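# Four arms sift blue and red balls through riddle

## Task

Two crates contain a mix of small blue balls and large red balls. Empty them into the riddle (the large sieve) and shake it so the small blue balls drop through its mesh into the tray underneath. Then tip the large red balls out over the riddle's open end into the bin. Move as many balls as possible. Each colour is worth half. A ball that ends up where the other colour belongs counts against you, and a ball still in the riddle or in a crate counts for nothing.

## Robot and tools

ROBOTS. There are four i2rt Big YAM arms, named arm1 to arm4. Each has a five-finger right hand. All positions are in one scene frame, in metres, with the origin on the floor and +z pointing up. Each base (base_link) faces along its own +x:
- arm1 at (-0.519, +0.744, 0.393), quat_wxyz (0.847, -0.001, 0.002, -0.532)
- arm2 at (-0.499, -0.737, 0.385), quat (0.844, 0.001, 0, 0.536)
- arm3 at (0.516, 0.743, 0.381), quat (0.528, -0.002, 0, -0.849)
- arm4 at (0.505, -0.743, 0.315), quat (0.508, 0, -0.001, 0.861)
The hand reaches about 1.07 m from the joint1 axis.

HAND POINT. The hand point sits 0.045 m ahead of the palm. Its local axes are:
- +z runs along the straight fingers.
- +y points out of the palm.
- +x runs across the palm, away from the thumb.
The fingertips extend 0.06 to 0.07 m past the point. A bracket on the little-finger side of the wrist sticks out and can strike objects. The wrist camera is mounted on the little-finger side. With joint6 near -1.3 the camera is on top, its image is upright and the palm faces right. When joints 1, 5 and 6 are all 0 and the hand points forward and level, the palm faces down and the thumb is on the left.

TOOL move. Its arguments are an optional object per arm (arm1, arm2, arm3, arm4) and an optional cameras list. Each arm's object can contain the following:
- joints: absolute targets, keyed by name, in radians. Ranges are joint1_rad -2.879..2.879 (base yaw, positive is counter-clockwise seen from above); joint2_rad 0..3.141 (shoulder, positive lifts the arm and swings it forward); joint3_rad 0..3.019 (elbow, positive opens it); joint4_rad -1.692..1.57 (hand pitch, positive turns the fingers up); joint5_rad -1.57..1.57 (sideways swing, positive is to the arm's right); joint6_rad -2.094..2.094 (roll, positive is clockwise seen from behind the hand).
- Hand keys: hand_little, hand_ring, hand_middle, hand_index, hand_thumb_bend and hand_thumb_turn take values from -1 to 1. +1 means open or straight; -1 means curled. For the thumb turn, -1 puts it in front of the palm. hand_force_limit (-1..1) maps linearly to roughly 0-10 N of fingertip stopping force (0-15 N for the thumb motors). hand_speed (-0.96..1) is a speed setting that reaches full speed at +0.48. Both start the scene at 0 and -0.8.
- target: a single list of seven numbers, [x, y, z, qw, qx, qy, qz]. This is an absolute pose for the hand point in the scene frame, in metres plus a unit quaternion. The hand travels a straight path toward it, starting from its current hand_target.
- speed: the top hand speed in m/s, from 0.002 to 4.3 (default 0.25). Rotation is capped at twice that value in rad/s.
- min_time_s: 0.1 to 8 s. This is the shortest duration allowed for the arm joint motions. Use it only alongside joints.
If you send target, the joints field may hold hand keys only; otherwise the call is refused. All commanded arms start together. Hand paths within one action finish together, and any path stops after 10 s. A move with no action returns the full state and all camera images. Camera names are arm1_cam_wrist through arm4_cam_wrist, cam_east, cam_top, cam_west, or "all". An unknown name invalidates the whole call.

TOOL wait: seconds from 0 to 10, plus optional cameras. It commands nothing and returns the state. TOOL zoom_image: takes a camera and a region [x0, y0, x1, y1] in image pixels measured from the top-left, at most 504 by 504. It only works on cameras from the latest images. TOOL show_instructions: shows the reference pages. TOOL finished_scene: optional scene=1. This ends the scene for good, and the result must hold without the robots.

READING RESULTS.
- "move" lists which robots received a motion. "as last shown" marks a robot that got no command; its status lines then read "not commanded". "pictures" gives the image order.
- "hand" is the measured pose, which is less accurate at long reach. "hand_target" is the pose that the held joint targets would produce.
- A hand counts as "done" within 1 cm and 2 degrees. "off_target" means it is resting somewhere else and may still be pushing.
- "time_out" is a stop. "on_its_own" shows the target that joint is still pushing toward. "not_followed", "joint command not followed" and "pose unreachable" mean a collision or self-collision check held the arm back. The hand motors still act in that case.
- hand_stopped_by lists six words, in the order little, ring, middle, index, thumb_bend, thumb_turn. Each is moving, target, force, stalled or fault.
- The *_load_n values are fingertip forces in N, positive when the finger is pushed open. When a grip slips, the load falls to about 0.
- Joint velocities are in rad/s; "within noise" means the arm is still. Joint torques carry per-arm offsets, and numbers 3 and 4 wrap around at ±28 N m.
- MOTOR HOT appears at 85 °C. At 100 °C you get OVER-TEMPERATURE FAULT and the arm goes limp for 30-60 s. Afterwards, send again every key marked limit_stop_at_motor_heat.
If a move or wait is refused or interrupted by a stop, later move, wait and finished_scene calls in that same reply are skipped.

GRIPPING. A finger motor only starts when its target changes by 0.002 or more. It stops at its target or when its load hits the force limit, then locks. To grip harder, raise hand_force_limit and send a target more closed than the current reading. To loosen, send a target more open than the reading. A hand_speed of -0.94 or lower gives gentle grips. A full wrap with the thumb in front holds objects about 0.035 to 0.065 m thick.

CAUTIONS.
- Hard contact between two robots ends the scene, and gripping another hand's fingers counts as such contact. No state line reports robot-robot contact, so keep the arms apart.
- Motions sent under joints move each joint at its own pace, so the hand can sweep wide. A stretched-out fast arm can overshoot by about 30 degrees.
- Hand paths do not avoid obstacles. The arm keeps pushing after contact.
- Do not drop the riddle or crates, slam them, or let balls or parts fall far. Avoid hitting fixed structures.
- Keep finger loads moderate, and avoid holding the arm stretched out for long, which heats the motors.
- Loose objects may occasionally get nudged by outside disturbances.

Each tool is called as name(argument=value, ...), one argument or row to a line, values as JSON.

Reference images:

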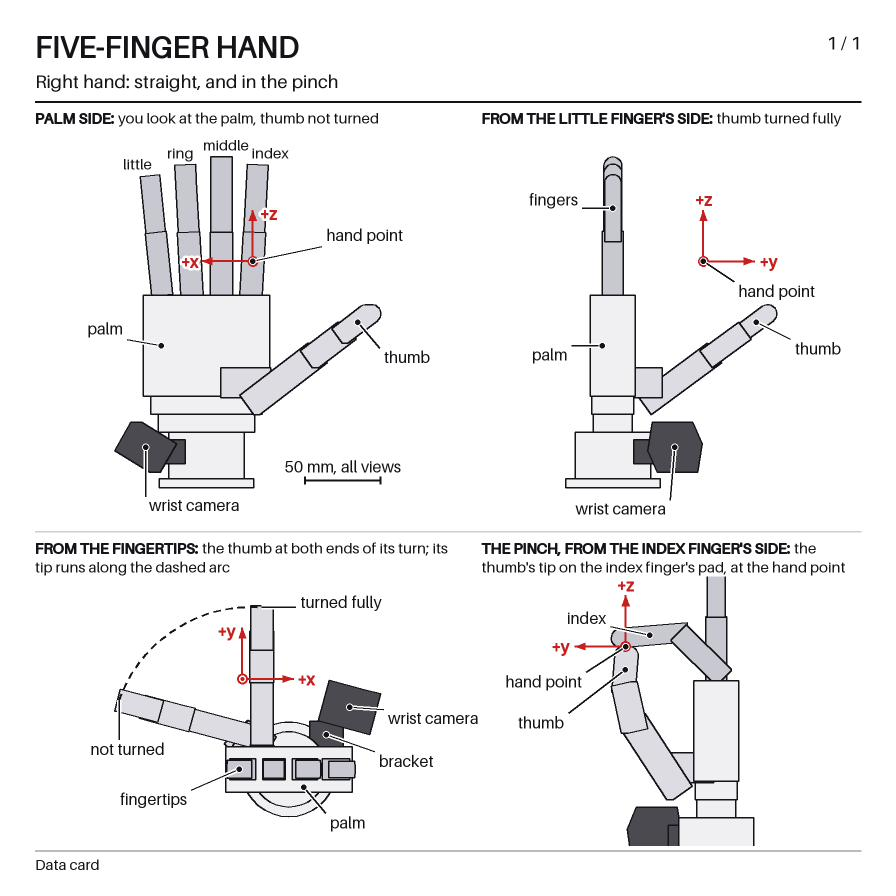

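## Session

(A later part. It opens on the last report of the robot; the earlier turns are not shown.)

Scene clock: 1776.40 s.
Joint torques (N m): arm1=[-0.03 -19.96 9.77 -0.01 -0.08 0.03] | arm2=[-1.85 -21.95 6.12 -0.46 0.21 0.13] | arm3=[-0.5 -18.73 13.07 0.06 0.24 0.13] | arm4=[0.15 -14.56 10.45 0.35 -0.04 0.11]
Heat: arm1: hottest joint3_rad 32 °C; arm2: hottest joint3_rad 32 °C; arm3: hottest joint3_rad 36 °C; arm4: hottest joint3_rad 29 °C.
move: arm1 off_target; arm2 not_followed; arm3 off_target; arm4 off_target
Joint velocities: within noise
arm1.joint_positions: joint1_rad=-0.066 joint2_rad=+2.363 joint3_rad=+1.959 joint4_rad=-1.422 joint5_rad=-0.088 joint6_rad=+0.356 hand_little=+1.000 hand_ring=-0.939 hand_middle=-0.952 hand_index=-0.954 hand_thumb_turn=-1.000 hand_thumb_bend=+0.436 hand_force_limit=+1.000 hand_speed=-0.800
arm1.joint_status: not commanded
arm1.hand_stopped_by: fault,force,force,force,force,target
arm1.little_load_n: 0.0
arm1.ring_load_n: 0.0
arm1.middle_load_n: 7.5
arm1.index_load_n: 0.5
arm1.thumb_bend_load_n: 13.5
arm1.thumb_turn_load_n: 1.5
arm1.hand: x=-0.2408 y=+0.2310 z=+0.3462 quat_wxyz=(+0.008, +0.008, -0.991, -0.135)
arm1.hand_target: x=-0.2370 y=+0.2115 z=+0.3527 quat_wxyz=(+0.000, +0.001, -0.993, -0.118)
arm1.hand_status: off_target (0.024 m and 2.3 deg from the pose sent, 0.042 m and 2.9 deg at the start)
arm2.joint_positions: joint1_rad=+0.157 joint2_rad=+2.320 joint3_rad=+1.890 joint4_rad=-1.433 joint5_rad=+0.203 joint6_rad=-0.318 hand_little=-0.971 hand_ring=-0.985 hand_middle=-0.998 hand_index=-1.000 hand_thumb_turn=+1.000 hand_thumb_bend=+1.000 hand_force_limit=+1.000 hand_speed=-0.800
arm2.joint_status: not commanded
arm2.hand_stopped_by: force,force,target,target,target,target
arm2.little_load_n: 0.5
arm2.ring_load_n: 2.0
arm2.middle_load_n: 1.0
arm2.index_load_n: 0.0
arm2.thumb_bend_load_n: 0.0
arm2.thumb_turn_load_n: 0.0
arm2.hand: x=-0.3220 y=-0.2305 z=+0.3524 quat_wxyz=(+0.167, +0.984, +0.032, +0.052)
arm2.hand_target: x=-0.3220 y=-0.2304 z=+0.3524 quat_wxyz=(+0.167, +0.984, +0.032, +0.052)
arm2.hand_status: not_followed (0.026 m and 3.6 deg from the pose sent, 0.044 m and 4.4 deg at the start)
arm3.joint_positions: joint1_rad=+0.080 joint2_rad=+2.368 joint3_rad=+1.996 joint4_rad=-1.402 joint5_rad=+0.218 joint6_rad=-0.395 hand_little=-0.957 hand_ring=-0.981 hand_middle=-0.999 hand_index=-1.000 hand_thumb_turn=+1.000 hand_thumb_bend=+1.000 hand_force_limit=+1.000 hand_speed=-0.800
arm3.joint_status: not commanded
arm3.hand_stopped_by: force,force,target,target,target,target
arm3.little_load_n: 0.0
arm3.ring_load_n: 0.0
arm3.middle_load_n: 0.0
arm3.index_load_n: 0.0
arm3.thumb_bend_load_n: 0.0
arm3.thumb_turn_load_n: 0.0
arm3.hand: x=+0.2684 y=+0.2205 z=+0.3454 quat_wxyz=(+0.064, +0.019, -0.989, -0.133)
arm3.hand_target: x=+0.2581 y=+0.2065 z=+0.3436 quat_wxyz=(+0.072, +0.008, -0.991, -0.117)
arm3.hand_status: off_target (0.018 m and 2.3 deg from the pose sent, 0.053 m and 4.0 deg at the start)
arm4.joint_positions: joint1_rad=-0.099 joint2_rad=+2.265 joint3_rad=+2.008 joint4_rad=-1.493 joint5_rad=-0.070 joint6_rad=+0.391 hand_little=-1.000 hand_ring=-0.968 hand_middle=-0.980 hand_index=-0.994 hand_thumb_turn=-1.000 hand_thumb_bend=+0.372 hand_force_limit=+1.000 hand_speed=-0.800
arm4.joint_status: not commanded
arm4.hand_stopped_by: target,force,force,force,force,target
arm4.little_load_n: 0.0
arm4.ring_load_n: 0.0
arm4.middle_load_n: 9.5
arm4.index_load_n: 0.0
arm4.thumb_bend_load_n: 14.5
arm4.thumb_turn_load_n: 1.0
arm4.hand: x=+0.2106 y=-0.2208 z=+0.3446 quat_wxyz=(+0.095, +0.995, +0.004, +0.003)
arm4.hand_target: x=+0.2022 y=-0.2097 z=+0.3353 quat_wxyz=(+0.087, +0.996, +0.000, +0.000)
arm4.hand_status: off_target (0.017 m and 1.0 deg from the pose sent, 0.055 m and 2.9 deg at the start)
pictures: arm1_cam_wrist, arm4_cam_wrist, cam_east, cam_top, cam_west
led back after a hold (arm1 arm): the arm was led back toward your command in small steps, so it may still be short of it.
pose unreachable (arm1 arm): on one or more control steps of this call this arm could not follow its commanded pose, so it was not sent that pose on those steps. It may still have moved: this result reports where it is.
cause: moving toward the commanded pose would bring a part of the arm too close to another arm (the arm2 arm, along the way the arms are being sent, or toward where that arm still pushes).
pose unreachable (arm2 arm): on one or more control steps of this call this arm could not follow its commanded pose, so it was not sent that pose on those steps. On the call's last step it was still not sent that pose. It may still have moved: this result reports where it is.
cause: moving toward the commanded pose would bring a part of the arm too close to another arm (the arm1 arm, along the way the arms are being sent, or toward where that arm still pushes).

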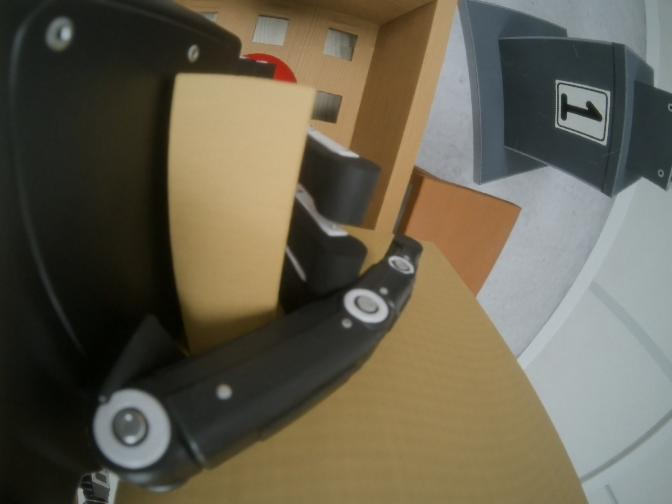

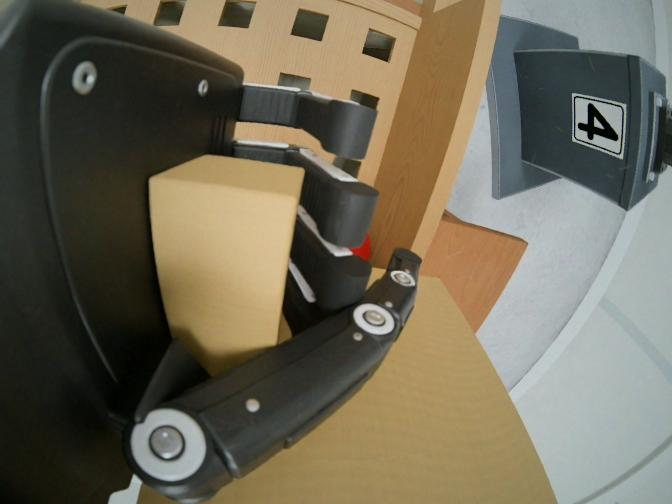

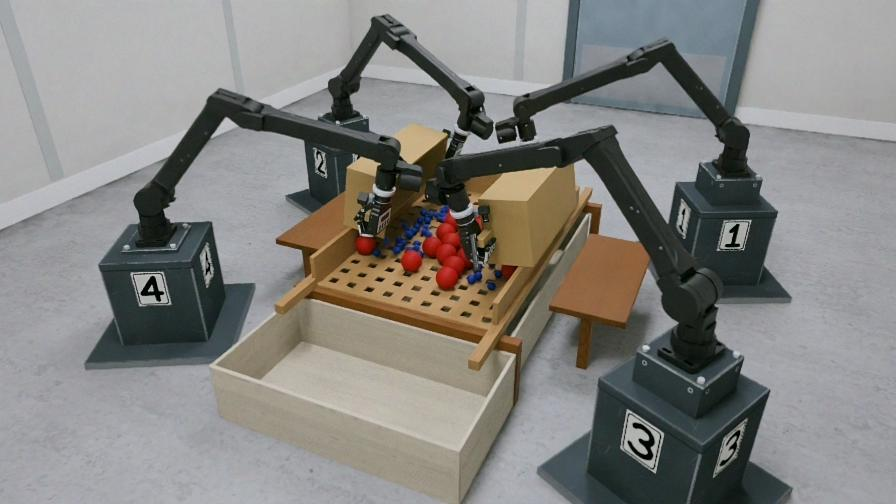

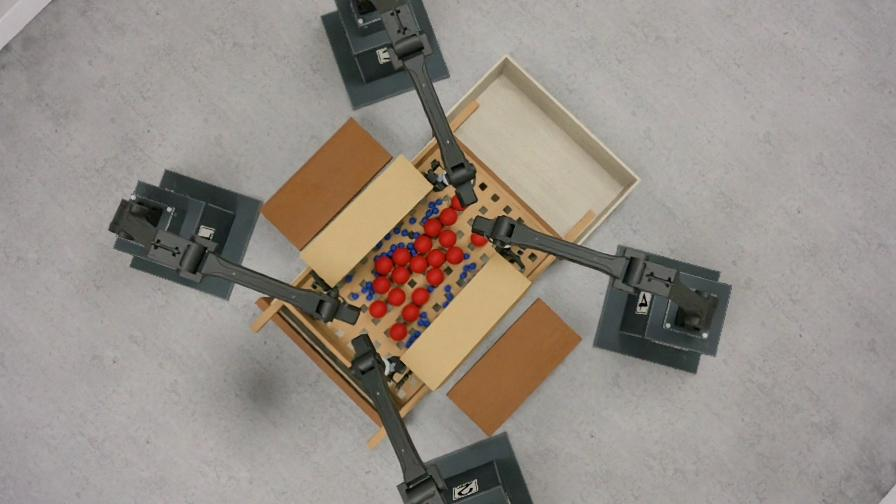

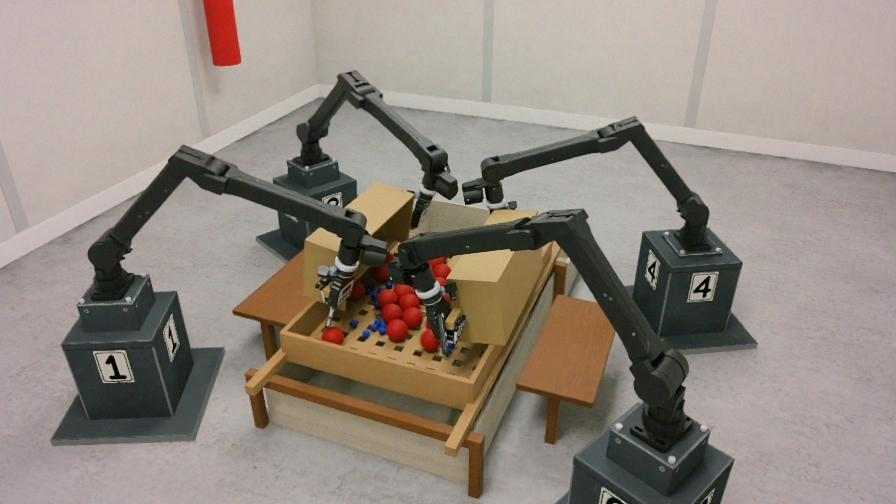

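wait(
  seconds=0.1,
  cameras=["all"],
)

zoom_image(
  camera="cam_west",
  region=[280, 180, 520, 400],
)

zoom_image(
  camera="cam_east",
  region=[320, 120, 600, 330],
)

zoom_image(
  camera="cam_top",
  region=[300, 150, 540, 400],
)

Scene clock: 1802.03 s.
Joint torques (N m): arm1=[-0.32 -19.96 11.86 -0.21 -0.12 0.08] | arm2=[-2.32 -21.54 6.01 -0.32 0.22 0.09] | arm3=[-0.79 -19.96 12.79 -0.1 0.29 0.11] | arm4=[0.15 -14.56 10.19 0.32 -0.04 0.11]
Heat: arm1: hottest joint3_rad 31 °C; arm2: hottest joint3_rad 30 °C; arm3: hottest joint3_rad 34 °C; arm4: hottest joint3_rad 27 °C.
Joint velocities: within noise
arm1.joint_positions: joint1_rad=-0.068 joint2_rad=+2.376 joint3_rad=+1.974 joint4_rad=-1.422 joint5_rad=-0.088 joint6_rad=+0.355 hand_little=+1.000 hand_ring=-0.939 hand_middle=-0.952 hand_index=-0.954 hand_thumb_turn=-1.000 hand_thumb_bend=+0.436 hand_force_limit=+1.000 hand_speed=-0.800
arm1.joint_status: not commanded
arm1.hand_stopped_by: fault,force,force,force,force,target
arm1.little_load_n: 0.0
arm1.ring_load_n: 0.0
arm1.middle_load_n: 7.5
arm1.index_load_n: 1.5
arm1.thumb_bend_load_n: 14.0
arm1.thumb_turn_load_n: 2.0
arm1.hand: x=-0.2406 y=+0.2268 z=+0.3427 quat_wxyz=(+0.007, +0.007, -0.991, -0.133)
arm1.hand_target: x=-0.2370 y=+0.2117 z=+0.3524 quat_wxyz=(+0.001, +0.001, -0.993, -0.119)
arm1.hand_status: off_target (0.022 m and 2.2 deg from the pose sent, 0.042 m and 2.9 deg at the start)
arm2.joint_positions: joint1_rad=+0.158 joint2_rad=+2.320 joint3_rad=+1.889 joint4_rad=-1.433 joint5_rad=+0.203 joint6_rad=-0.320 hand_little=-0.971 hand_ring=-0.985 hand_middle=-0.998 hand_index=-1.000 hand_thumb_turn=+1.000 hand_thumb_bend=+1.000 hand_force_limit=+1.000 hand_speed=-0.800
arm2.joint_status: not commanded
arm2.hand_stopped_by: force,force,target,target,target,target
arm2.little_load_n: 0.5
arm2.ring_load_n: 1.5
arm2.middle_load_n: 0.5
arm2.index_load_n: 0.0
arm2.thumb_bend_load_n: -0.5
arm2.thumb_turn_load_n: 0.0
arm2.hand: x=-0.3220 y=-0.2308 z=+0.3523 quat_wxyz=(+0.168, +0.984, +0.034, +0.052)
arm2.hand_target: x=-0.3220 y=-0.2304 z=+0.3524 quat_wxyz=(+0.167, +0.984, +0.032, +0.052)
arm2.hand_status: off_target (0.026 m and 3.8 deg from the pose sent, 0.044 m and 4.4 deg at the start)
arm3.joint_positions: joint1_rad=+0.081 joint2_rad=+2.375 joint3_rad=+1.999 joint4_rad=-1.395 joint5_rad=+0.216 joint6_rad=-0.393 hand_little=-0.957 hand_ring=-0.981 hand_middle=-0.999 hand_index=-1.000 hand_thumb_turn=+1.000 hand_thumb_bend=+1.000 hand_force_limit=+1.000 hand_speed=-0.800
arm3.joint_status: not commanded
arm3.hand_stopped_by: force,force,target,target,target,target
arm3.little_load_n: 0.0
arm3.ring_load_n: 0.0
arm3.middle_load_n: 0.0
arm3.index_load_n: 0.0
arm3.thumb_bend_load_n: 0.0
arm3.thumb_turn_load_n: 0.0
arm3.hand: x=+0.2686 y=+0.2185 z=+0.3418 quat_wxyz=(+0.064, +0.018, -0.989, -0.131)
arm3.hand_target: x=+0.2583 y=+0.2064 z=+0.3438 quat_wxyz=(+0.072, +0.009, -0.991, -0.117)
arm3.hand_status: off_target (0.017 m and 2.1 deg from the pose sent, 0.053 m and 4.0 deg at the start)
arm4.joint_positions: joint1_rad=-0.099 joint2_rad=+2.265 joint3_rad=+2.009 joint4_rad=-1.493 joint5_rad=-0.070 joint6_rad=+0.391 hand_little=-1.000 hand_ring=-0.968 hand_middle=-0.980 hand_index=-0.994 hand_thumb_turn=-1.000 hand_thumb_bend=+0.372 hand_force_limit=+1.000 hand_speed=-0.800
arm4.joint_status: not commanded
arm4.hand_stopped_by: target,force,force,force,force,target
arm4.little_load_n: 0.0
arm4.ring_load_n: 0.0
arm4.middle_load_n: 9.5
arm4.index_load_n: 0.0
arm4.thumb_bend_load_n: 14.0
arm4.thumb_turn_load_n: 1.5
arm4.hand: x=+0.2105 y=-0.2206 z=+0.3443 quat_wxyz=(+0.095, +0.995, +0.004, +0.003)
arm4.hand_target: x=+0.2022 y=-0.2098 z=+0.3352 quat_wxyz=(+0.087, +0.996, +0.000, +0.000)
arm4.hand_status: off_target (0.017 m and 1.0 deg from the pose sent, 0.055 m and 2.9 deg at the start)
wait: 0.10 s; at rest from the start
pictures: arm1_cam_wrist, arm2_cam_wrist, arm3_cam_wrist, arm4_cam_wrist, cam_east, cam_top, cam_west

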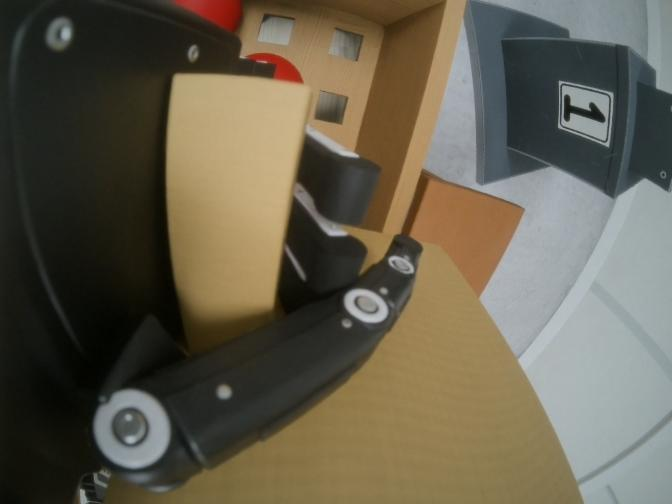

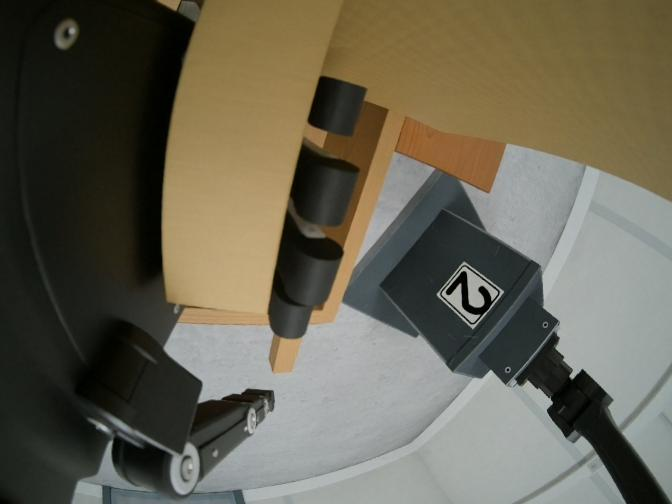

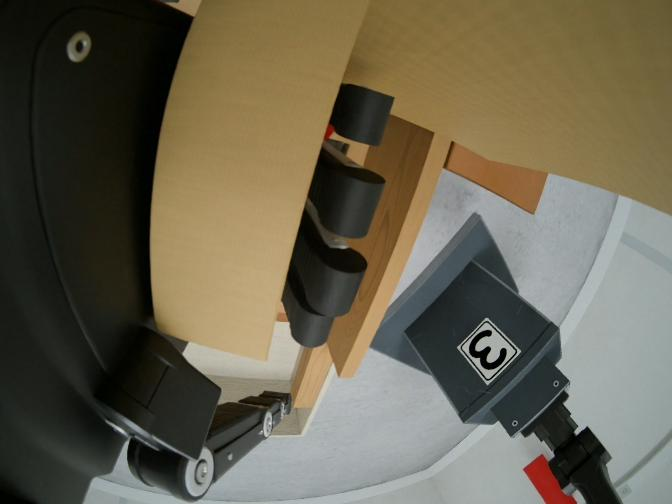

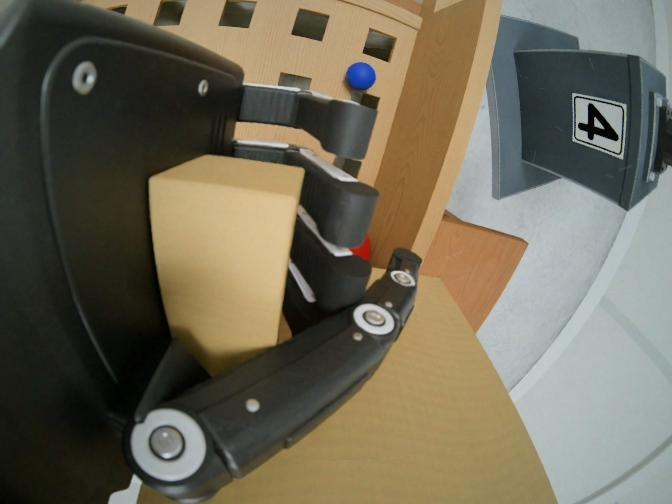

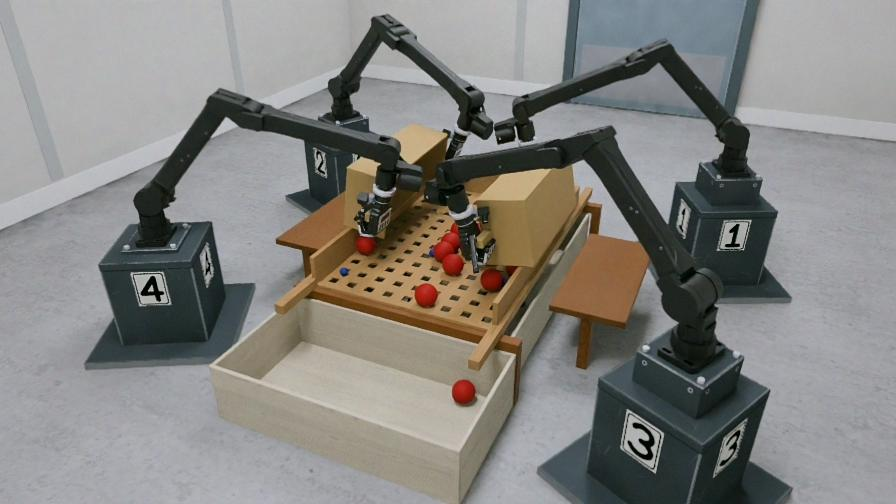

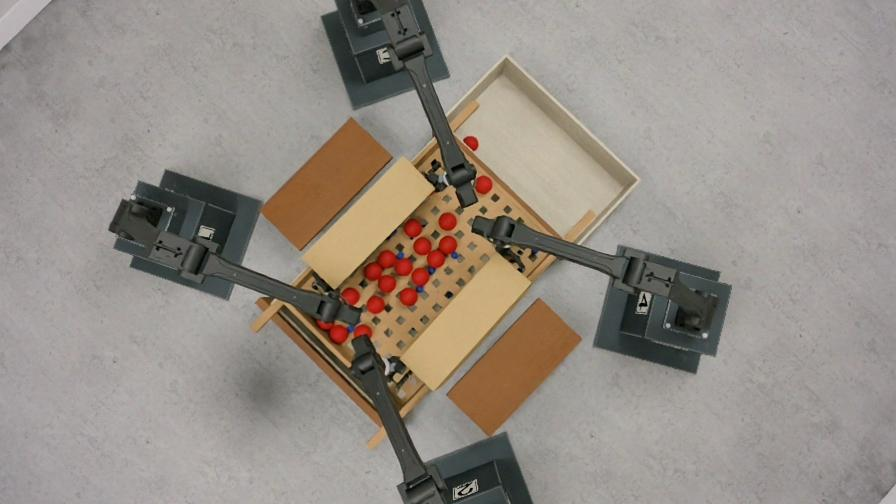

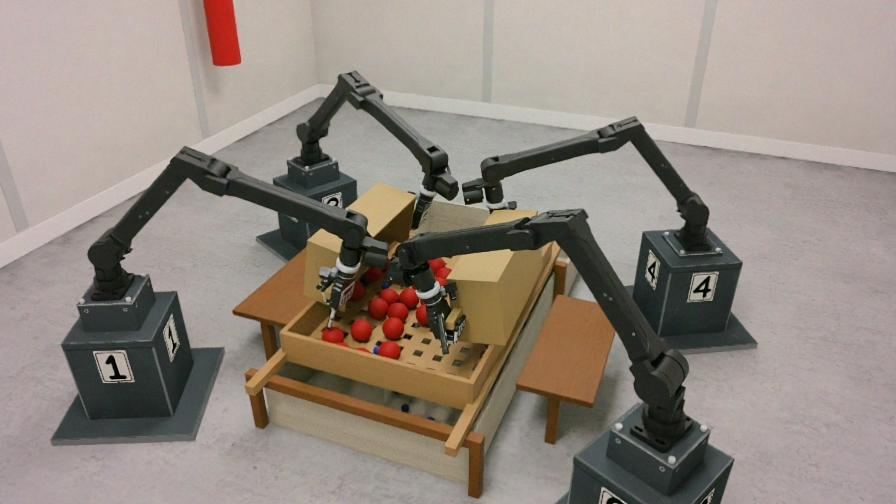

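Scaled by 2.100 from the camera's image (finer frame: 1280x720).

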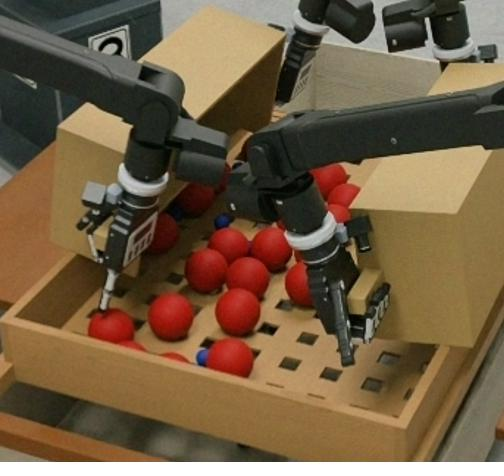

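Scaled by 1.800 from the camera's image (finer frame: 1280x720).

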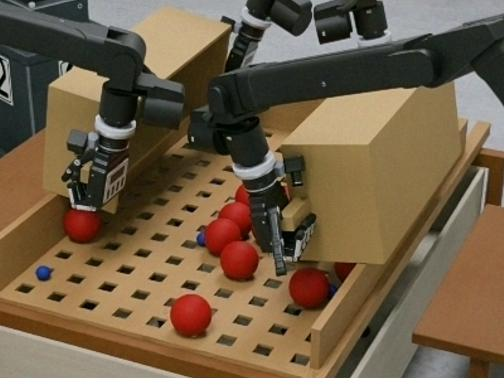

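Scaled by 2.016 from the camera's image (finer frame: 1280x720).

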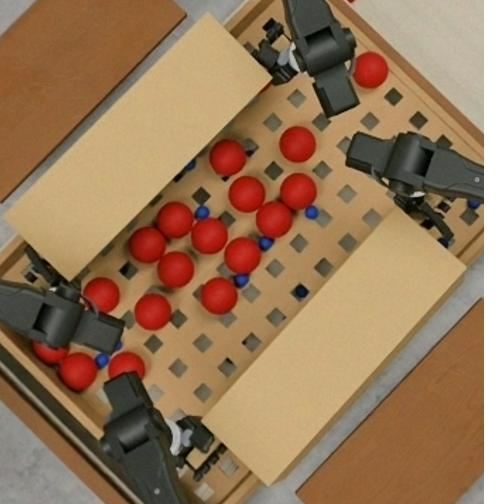

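move(
  arm1={"target": [-0.238, 0.270, 0.379, 0, 0, 0.9997, 0.0262], "speed": 0.06},
  arm3={"target": [0.262, 0.266, 0.379, -0.072, -0.0019, 0.9971, 0.0261], "speed": 0.06},
  arm2={"target": [-0.316, -0.2715, 0.380, -0.0522, -0.9966, -0.0032, -0.0606], "speed": 0.06},
  arm4={"target": [0.204, -0.269, 0.379, -0.0087, -1.0, 0, 0], "speed": 0.06},
)

move(
  arm1={"target": [-0.238, 0.324, 0.374, 0, 0, 0.9981, -0.061], "speed": 0.07},
  arm3={"target": [0.262, 0.318, 0.374, -0.0719, 0.0044, 0.9955, -0.0608], "speed": 0.07},
  arm2={"target": [-0.316, -0.324, 0.375, 0.0348, -0.9974, 0.0021, -0.0607], "speed": 0.07},
  arm4={"target": [0.204, -0.320, 0.375, 0.0785, -0.9969, 0, 0], "speed": 0.07},
  cameras=["cam_top", "cam_east", "cam_west"],
)

zoom_image(
  camera="cam_top",
  region=[240, 90, 600, 440],
)

zoom_image(
  camera="cam_west",
  region=[220, 160, 400, 330],
)

zoom_image(
  camera="cam_east",
  region=[280, 100, 440, 250],
)

Scene clock: 1843.70 s.
Joint torques (N m): arm1=[0.26 -19.19 8.35 1.37 0.22 0.17] | arm2=[-2.96 -20.54 6.22 0.51 0.13 0.02] | arm3=[-0.44 -19.72 8.64 1.05 0.11 -0.18] | arm4=[0.38 -15.85 6.54 0.9 0.13 0.16]
Heat: arm1: hottest joint3_rad 31 °C; arm2: hottest joint3_rad 28 °C; arm3: hottest joint3_rad 33 °C; arm4: hottest joint2_rad 27 °C.
move: arm1 off_target; arm2 off_target; arm3 off_target; arm4 done
Joint velocities: within noise
arm1.joint_positions: joint1_rad=-0.021 joint2_rad=+2.093 joint3_rad=+1.582 joint4_rad=-1.160 joint5_rad=-0.033 joint6_rad=+0.409 hand_little=+1.000 hand_ring=-0.939 hand_middle=-0.952 hand_index=-0.954 hand_thumb_turn=-1.000 hand_thumb_bend=+0.436 hand_force_limit=+1.000 hand_speed=-0.800
arm1.joint_status: not commanded
arm1.hand_stopped_by: fault,force,force,force,force,target
arm1.little_load_n: 0.0
arm1.ring_load_n: 0.5
arm1.middle_load_n: 7.5
arm1.index_load_n: 0.0
arm1.thumb_bend_load_n: 14.5
arm1.thumb_turn_load_n: 1.5
arm1.hand: x=-0.2443 y=+0.2829 z=+0.3687 quat_wxyz=(+0.008, +0.009, -0.999, -0.053)
arm1.hand_target: x=-0.2382 y=+0.2702 z=+0.3794 quat_wxyz=(+0.000, +0.000, -1.000, -0.027)
arm1.hand_status: off_target (0.018 m and 3.3 deg from the pose sent, 0.056 m and 12.4 deg at the start)
arm2.joint_positions: joint1_rad=+0.120 joint2_rad=+2.047 joint3_rad=+1.515 joint4_rad=-1.144 joint5_rad=+0.153 joint6_rad=-0.337 hand_little=-0.971 hand_ring=-0.985 hand_middle=-0.998 hand_index=-1.000 hand_thumb_turn=+1.000 hand_thumb_bend=+1.000 hand_force_limit=+1.000 hand_speed=-0.800
arm2.joint_status: not commanded
arm2.hand_stopped_by: force,force,target,target,target,target
arm2.little_load_n: 0.0
arm2.ring_load_n: 0.0
arm2.middle_load_n: 2.0
arm2.index_load_n: 0.0
arm2.thumb_bend_load_n: 0.0
arm2.thumb_turn_load_n: 0.0
arm2.hand: x=-0.3252 y=-0.2781 z=+0.3693 quat_wxyz=(+0.073, +0.996, +0.012, +0.055)
arm2.hand_target: x=-0.3160 y=-0.2717 z=+0.3802 quat_wxyz=(+0.052, +0.997, +0.003, +0.061)
arm2.hand_status: off_target (0.016 m and 2.7 deg from the pose sent, 0.050 m and 13.8 deg at the start)
arm3.joint_positions: joint1_rad=+0.028 joint2_rad=+2.088 joint3_rad=+1.612 joint4_rad=-1.125 joint5_rad=+0.152 joint6_rad=-0.422 hand_little=-0.957 hand_ring=-0.981 hand_middle=-0.998 hand_index=-1.000 hand_thumb_turn=+1.000 hand_thumb_bend=+1.000 hand_force_limit=+1.000 hand_speed=-0.800
arm3.joint_status: not commanded
arm3.hand_stopped_by: force,force,target,target,target,target
arm3.little_load_n: 0.0
arm3.ring_load_n: 0.0
arm3.middle_load_n: 1.0
arm3.index_load_n: 0.0
arm3.thumb_bend_load_n: 0.0
arm3.thumb_turn_load_n: 0.0
arm3.hand: x=+0.2701 y=+0.2703 z=+0.3701 quat_wxyz=(+0.065, -0.003, -0.997, -0.044)
arm3.hand_target: x=+0.2621 y=+0.2661 z=+0.3791 quat_wxyz=(+0.072, +0.002, -0.997, -0.026)
arm3.hand_status: off_target (0.013 m and 2.3 deg from the pose sent, 0.061 m and 12.3 deg at the start)
arm4.joint_positions: joint1_rad=-0.046 joint2_rad=+2.011 joint3_rad=+1.692 joint4_rad=-1.296 joint5_rad=-0.012 joint6_rad=+0.447 hand_little=-1.000 hand_ring=-0.968 hand_middle=-0.980 hand_index=-0.994 hand_thumb_turn=-1.000 hand_thumb_bend=+0.372 hand_force_limit=+1.000 hand_speed=-0.800
arm4.joint_status: not commanded
arm4.hand_stopped_by: target,force,force,force,force,target
arm4.little_load_n: 0.0
arm4.ring_load_n: 0.0
arm4.middle_load_n: 9.5
arm4.index_load_n: 0.0
arm4.thumb_bend_load_n: 14.0
arm4.thumb_turn_load_n: 1.5
arm4.hand: x=+0.2096 y=-0.2702 z=+0.3741 quat_wxyz=(+0.022, +1.000, +0.005, +0.004)
arm4.hand_target: x=+0.2041 y=-0.2690 z=+0.3792 quat_wxyz=(+0.009, +1.000, +0.000, +0.000)
arm4.hand_status: done (0.007 m and 1.7 deg from the pose sent, 0.060 m and 9.9 deg at the start)
pictures: none

Scene clock: 1845.77 s.
Joint torques (N m): arm1=[-1.14 -18.26 9.78 1.99 0.61 0.15] | arm2=[-3.08 -17.67 6.76 1.21 0.09 -0.02] | arm3=[0.32 -19.25 9.51 1.44 -0.06 -0.13] | arm4=[-1.26 -13.04 7.76 2.35 0.5 0.2]
Heat: arm1: hottest joint3_rad 31 °C; arm2: hottest joint3_rad 28 °C; arm3: hottest joint3_rad 33 °C; arm4: hottest joint2_rad 27 °C.
move: arm1 off_target; arm2 off_target; arm3 off_target; arm4 off_target
Joint velocities: within noise
arm1.joint_positions: joint1_rad=+0.068 joint2_rad=+1.904 joint3_rad=+1.228 joint4_rad=-0.897 joint5_rad=+0.038 joint6_rad=+0.481 hand_little=+1.000 hand_ring=-0.939 hand_middle=-0.952 hand_index=-0.954 hand_thumb_turn=-1.000 hand_thumb_bend=+0.436 hand_force_limit=+1.000 hand_speed=-0.800
arm1.joint_status: not commanded
arm1.hand_stopped_by: fault,force,force,force,force,target
arm1.little_load_n: 0.0
arm1.ring_load_n: 0.0
arm1.middle_load_n: 9.0
arm1.index_load_n: 0.0
arm1.thumb_bend_load_n: 14.5
arm1.thumb_turn_load_n: 2.0
arm1.hand: x=-0.2465 y=+0.3601 z=+0.3486 quat_wxyz=(+0.020, +0.018, -1.000, +0.008)
arm1.hand_target: x=-0.2389 y=+0.3254 z=+0.3757 quat_wxyz=(+0.000, +0.000, -0.998, +0.061)
arm1.hand_status: off_target (0.045 m and 6.8 deg from the pose sent, 0.042 m and 13.1 deg at the start)
arm2.joint_positions: joint1_rad=+0.059 joint2_rad=+1.845 joint3_rad=+1.177 joint4_rad=-0.875 joint5_rad=+0.089 joint6_rad=-0.391 hand_little=-0.971 hand_ring=-0.985 hand_middle=-0.997 hand_index=-1.000 hand_thumb_turn=+1.000 hand_thumb_bend=+1.000 hand_force_limit=+1.000 hand_speed=-0.800
arm2.joint_status: not commanded
arm2.hand_stopped_by: force,force,target,target,target,target
arm2.little_load_n: 0.0
arm2.ring_load_n: 0.0
arm2.middle_load_n: 4.5
arm2.index_load_n: 0.5
arm2.thumb_bend_load_n: 0.0
arm2.thumb_turn_load_n: 0.0
arm2.hand: x=-0.3286 y=-0.3428 z=+0.3562 quat_wxyz=(+0.003, +0.999, +0.004, +0.046)
arm2.hand_target: x=-0.3162 y=-0.3247 z=+0.3756 quat_wxyz=(-0.035, +0.998, -0.002, +0.061)
arm2.hand_status: off_target (0.029 m and 4.7 deg from the pose sent, 0.047 m and 12.5 deg at the start)
arm3.joint_positions: joint1_rad=-0.054 joint2_rad=+1.912 joint3_rad=+1.266 joint4_rad=-0.845 joint5_rad=+0.070 joint6_rad=-0.489 hand_little=-0.957 hand_ring=-0.981 hand_middle=-0.998 hand_index=-1.000 hand_thumb_turn=+1.000 hand_thumb_bend=+1.000 hand_force_limit=+1.000 hand_speed=-0.800
arm3.joint_status: not commanded
arm3.hand_stopped_by: force,force,target,target,target,target
arm3.little_load_n: 0.0
arm3.ring_load_n: 1.0
arm3.middle_load_n: 5.0
arm3.index_load_n: 0.0
arm3.thumb_bend_load_n: 0.0
arm3.thumb_turn_load_n: 0.0
arm3.hand: x=+0.2718 y=+0.3388 z=+0.3459 quat_wxyz=(+0.052, -0.013, -0.998, +0.020)
arm3.hand_target: x=+0.2625 y=+0.3187 z=+0.3744 quat_wxyz=(+0.072, -0.004, -0.996, +0.061)
arm3.hand_status: off_target (0.036 m and 5.4 deg from the pose sent, 0.048 m and 12.1 deg at the start)
arm4.joint_positions: joint1_rad=+0.045 joint2_rad=+1.794 joint3_rad=+1.360 joint4_rad=-1.081 joint5_rad=+0.067 joint6_rad=+0.511 hand_little=-1.000 hand_ring=-0.968 hand_middle=-0.980 hand_index=-0.994 hand_thumb_turn=-1.000 hand_thumb_bend=+0.372 hand_force_limit=+1.000 hand_speed=-0.800
arm4.joint_status: not commanded
arm4.hand_stopped_by: target,force,force,force,force,target
arm4.little_load_n: 0.0
arm4.ring_load_n: 0.0
arm4.middle_load_n: 9.5
arm4.index_load_n: 0.0
arm4.thumb_bend_load_n: 15.0
arm4.thumb_turn_load_n: 1.5
arm4.hand: x=+0.2092 y=-0.3422 z=+0.3660 quat_wxyz=(-0.042, +0.999, +0.019, +0.015)
arm4.hand_target: x=+0.2044 y=-0.3205 z=+0.3762 quat_wxyz=(-0.078, +0.997, +0.000, +0.000)
arm4.hand_status: off_target (0.024 m and 5.0 deg from the pose sent, 0.050 m and 11.6 deg at the start)
pictures: cam_east, cam_top, cam_west

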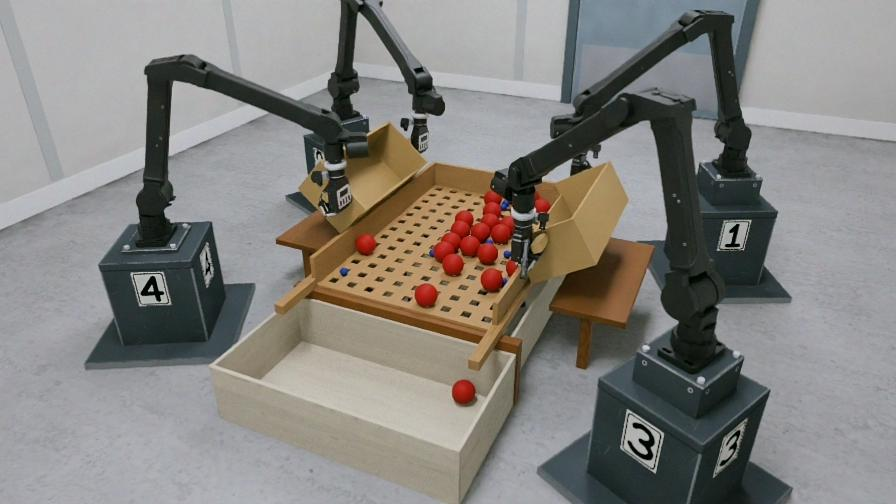

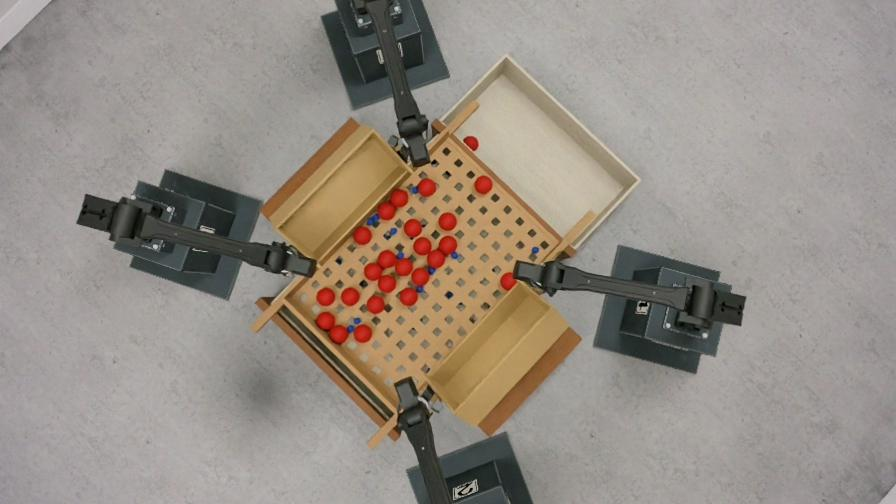

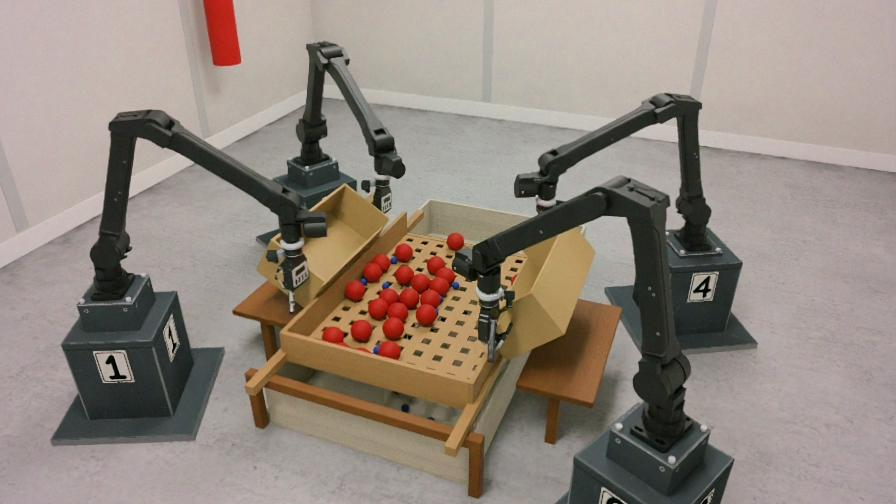

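Scaled by 1.400 from the camera's image (finer frame: 1280x720).

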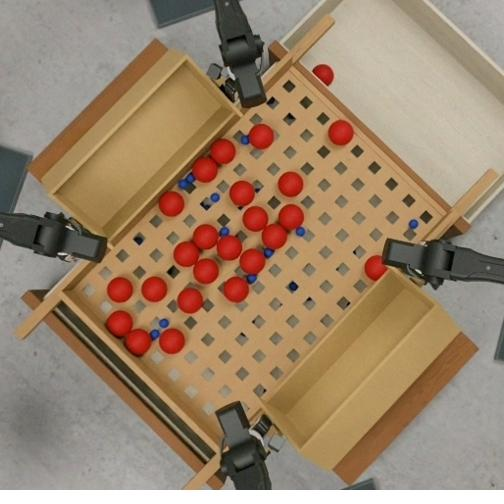

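Scaled by 2.800 from the camera's image (finer frame: 1280x720).

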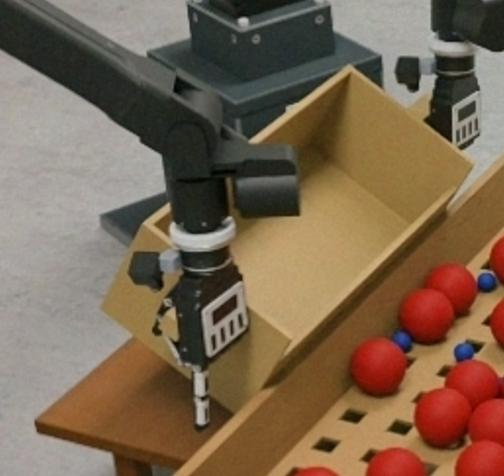

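Scaled by 3.150 from the camera's image (finer frame: 1280x720).

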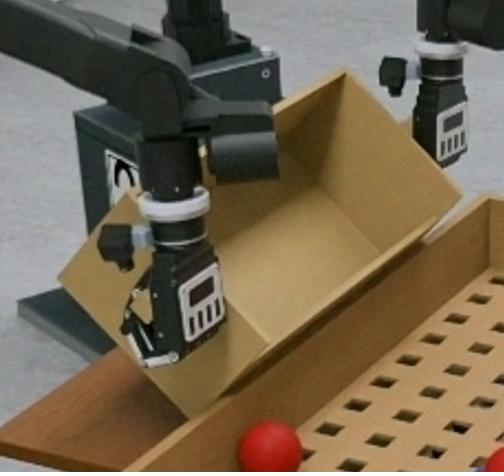

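move(
  arm1={"target": [-0.240, 0.375, 0.372, 0, 0, 0.9763, -0.2164], "speed": 0.12},
  arm2={"target": [-0.316, -0.375, 0.372, 0.2160, -0.9743, 0.01314, -0.05926], "speed": 0.12},
  arm3={"target": [0.264, 0.375, 0.372, -0.0703, 0.0156, 0.9738, -0.2158], "speed": 0.12},
  arm4={"target": [0.204, -0.375, 0.372, 0.2164, -0.9763, 0, 0], "speed": 0.12},
  cameras=["cam_top", "cam_east", "cam_west"],
)

Scene clock: 1886.33 s.
Joint torques (N m): arm1=[-0.21 -16.38 8.62 1.57 0.67 0.08] | arm2=[-2.2 -14.1 6.5 1.62 -0.31 0] | arm3=[-0.03 -15.03 8.46 1.65 -0.29 0.01] | arm4=[-0.26 -12.98 7.79 1.32 0.58 -0.02]
Heat: arm1: hottest joint3_rad 30 °C; arm2: hottest joint3_rad 28 °C; arm3: hottest joint3_rad 32 °C; arm4: hottest joint2_rad 26 °C.
move: arm1 off_target; arm2 off_target; arm3 off_target; arm4 off_target
Joint velocities: within noise
arm1.joint_positions: joint1_rad=+0.183 joint2_rad=+1.681 joint3_rad=+0.874 joint4_rad=-0.495 joint5_rad=+0.234 joint6_rad=+0.575 hand_little=+1.000 hand_ring=-0.939 hand_middle=-0.952 hand_index=-0.953 hand_thumb_turn=-1.000 hand_thumb_bend=+0.436 hand_force_limit=+1.000 hand_speed=-0.800
arm1.joint_status: not commanded
arm1.hand_stopped_by: fault,force,force,force,force,target
arm1.little_load_n: 0.0
arm1.ring_load_n: 1.5
arm1.middle_load_n: 8.0
arm1.index_load_n: 8.0
arm1.thumb_bend_load_n: 14.0
arm1.thumb_turn_load_n: 2.0
arm1.hand: x=-0.2520 y=+0.3989 z=+0.3393 quat_wxyz=(+0.022, +0.014, -0.984, +0.175)
arm1.hand_target: x=-0.2405 y=+0.3759 z=+0.3718 quat_wxyz=(+0.000, +0.000, -0.976, +0.216)
arm1.hand_status: off_target (0.042 m and 5.6 deg from the pose sent, 0.029 m and 24.3 deg at the start)
arm2.joint_positions: joint1_rad=-0.069 joint2_rad=+1.558 joint3_rad=+0.767 joint4_rad=-0.419 joint5_rad=-0.094 joint6_rad=-0.466 hand_little=-0.971 hand_ring=-0.985 hand_middle=-0.997 hand_index=-1.000 hand_thumb_turn=+1.000 hand_thumb_bend=+1.000 hand_force_limit=+1.000 hand_speed=-0.800
arm2.joint_status: not commanded
arm2.hand_stopped_by: force,force,target,target,target,target
arm2.little_load_n: 0.0
arm2.ring_load_n: 0.0
arm2.middle_load_n: 5.0
arm2.index_load_n: 0.0
arm2.thumb_bend_load_n: 0.0
arm2.thumb_turn_load_n: 0.0
arm2.hand: x=-0.3279 y=-0.3921 z=+0.3501 quat_wxyz=(-0.181, +0.982, -0.013, +0.043)
arm2.hand_target: x=-0.3162 y=-0.3756 z=+0.3720 quat_wxyz=(-0.216, +0.975, -0.013, +0.060)
arm2.hand_status: off_target (0.030 m and 4.5 deg from the pose sent, 0.038 m and 25.5 deg at the start)
arm3.joint_positions: joint1_rad=-0.183 joint2_rad=+1.656 joint3_rad=+0.894 joint4_rad=-0.446 joint5_rad=-0.132 joint6_rad=-0.581 hand_little=-0.957 hand_ring=-0.981 hand_middle=-0.998 hand_index=-1.000 hand_thumb_turn=+1.000 hand_thumb_bend=+1.000 hand_force_limit=+1.000 hand_speed=-0.800
arm3.joint_status: not commanded
arm3.hand_stopped_by: force,force,target,target,target,target
arm3.little_load_n: 0.0
arm3.ring_load_n: 1.0
arm3.middle_load_n: 5.5
arm3.index_load_n: 0.0
arm3.thumb_bend_load_n: 0.0
arm3.thumb_turn_load_n: 0.0
arm3.hand: x=+0.2728 y=+0.3873 z=+0.3475 quat_wxyz=(+0.052, -0.017, -0.981, +0.186)
arm3.hand_target: x=+0.2642 y=+0.3753 z=+0.3717 quat_wxyz=(+0.070, -0.015, -0.974, +0.216)
arm3.hand_status: off_target (0.029 m and 4.1 deg from the pose sent, 0.045 m and 22.8 deg at the start)
arm4.joint_positions: joint1_rad=+0.168 joint2_rad=+1.586 joint3_rad=+1.016 joint4_rad=-0.735 joint5_rad=+0.254 joint6_rad=+0.623 hand_little=-1.000 hand_ring=-0.968 hand_middle=-0.980 hand_index=-0.994 hand_thumb_turn=-1.000 hand_thumb_bend=+0.372 hand_force_limit=+1.000 hand_speed=-0.800
arm4.joint_status: not commanded
arm4.hand_stopped_by: target,force,force,force,force,target
arm4.little_load_n: 0.0
arm4.ring_load_n: 8.0
arm4.middle_load_n: 9.5
arm4.index_load_n: 0.5
arm4.thumb_bend_load_n: 14.0
arm4.thumb_turn_load_n: 1.5
arm4.hand: x=+0.2115 y=-0.3883 z=+0.3417 quat_wxyz=(-0.181, +0.983, +0.007, +0.021)
arm4.hand_target: x=+0.2043 y=-0.3756 z=+0.3717 quat_wxyz=(-0.216, +0.976, +0.000, +0.000)
arm4.hand_status: off_target (0.034 m and 4.8 deg from the pose sent, 0.034 m and 20.4 deg at the start)
pictures: cam_east, cam_top, cam_west

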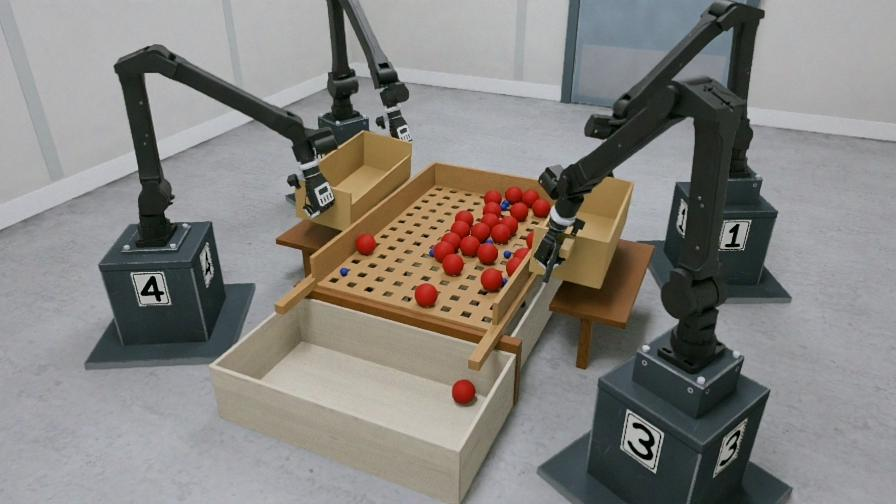

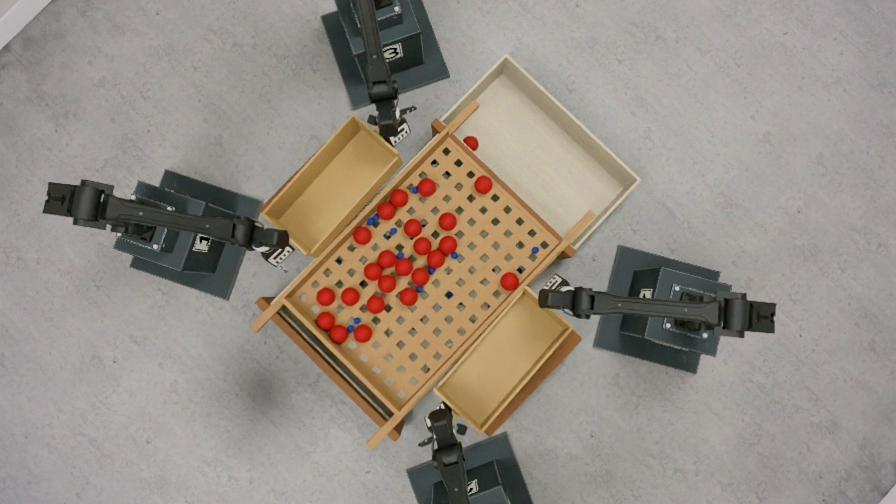

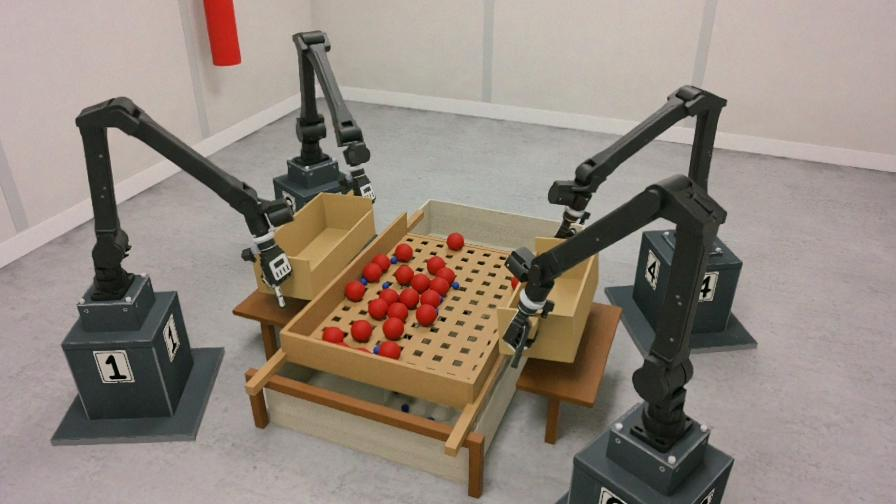

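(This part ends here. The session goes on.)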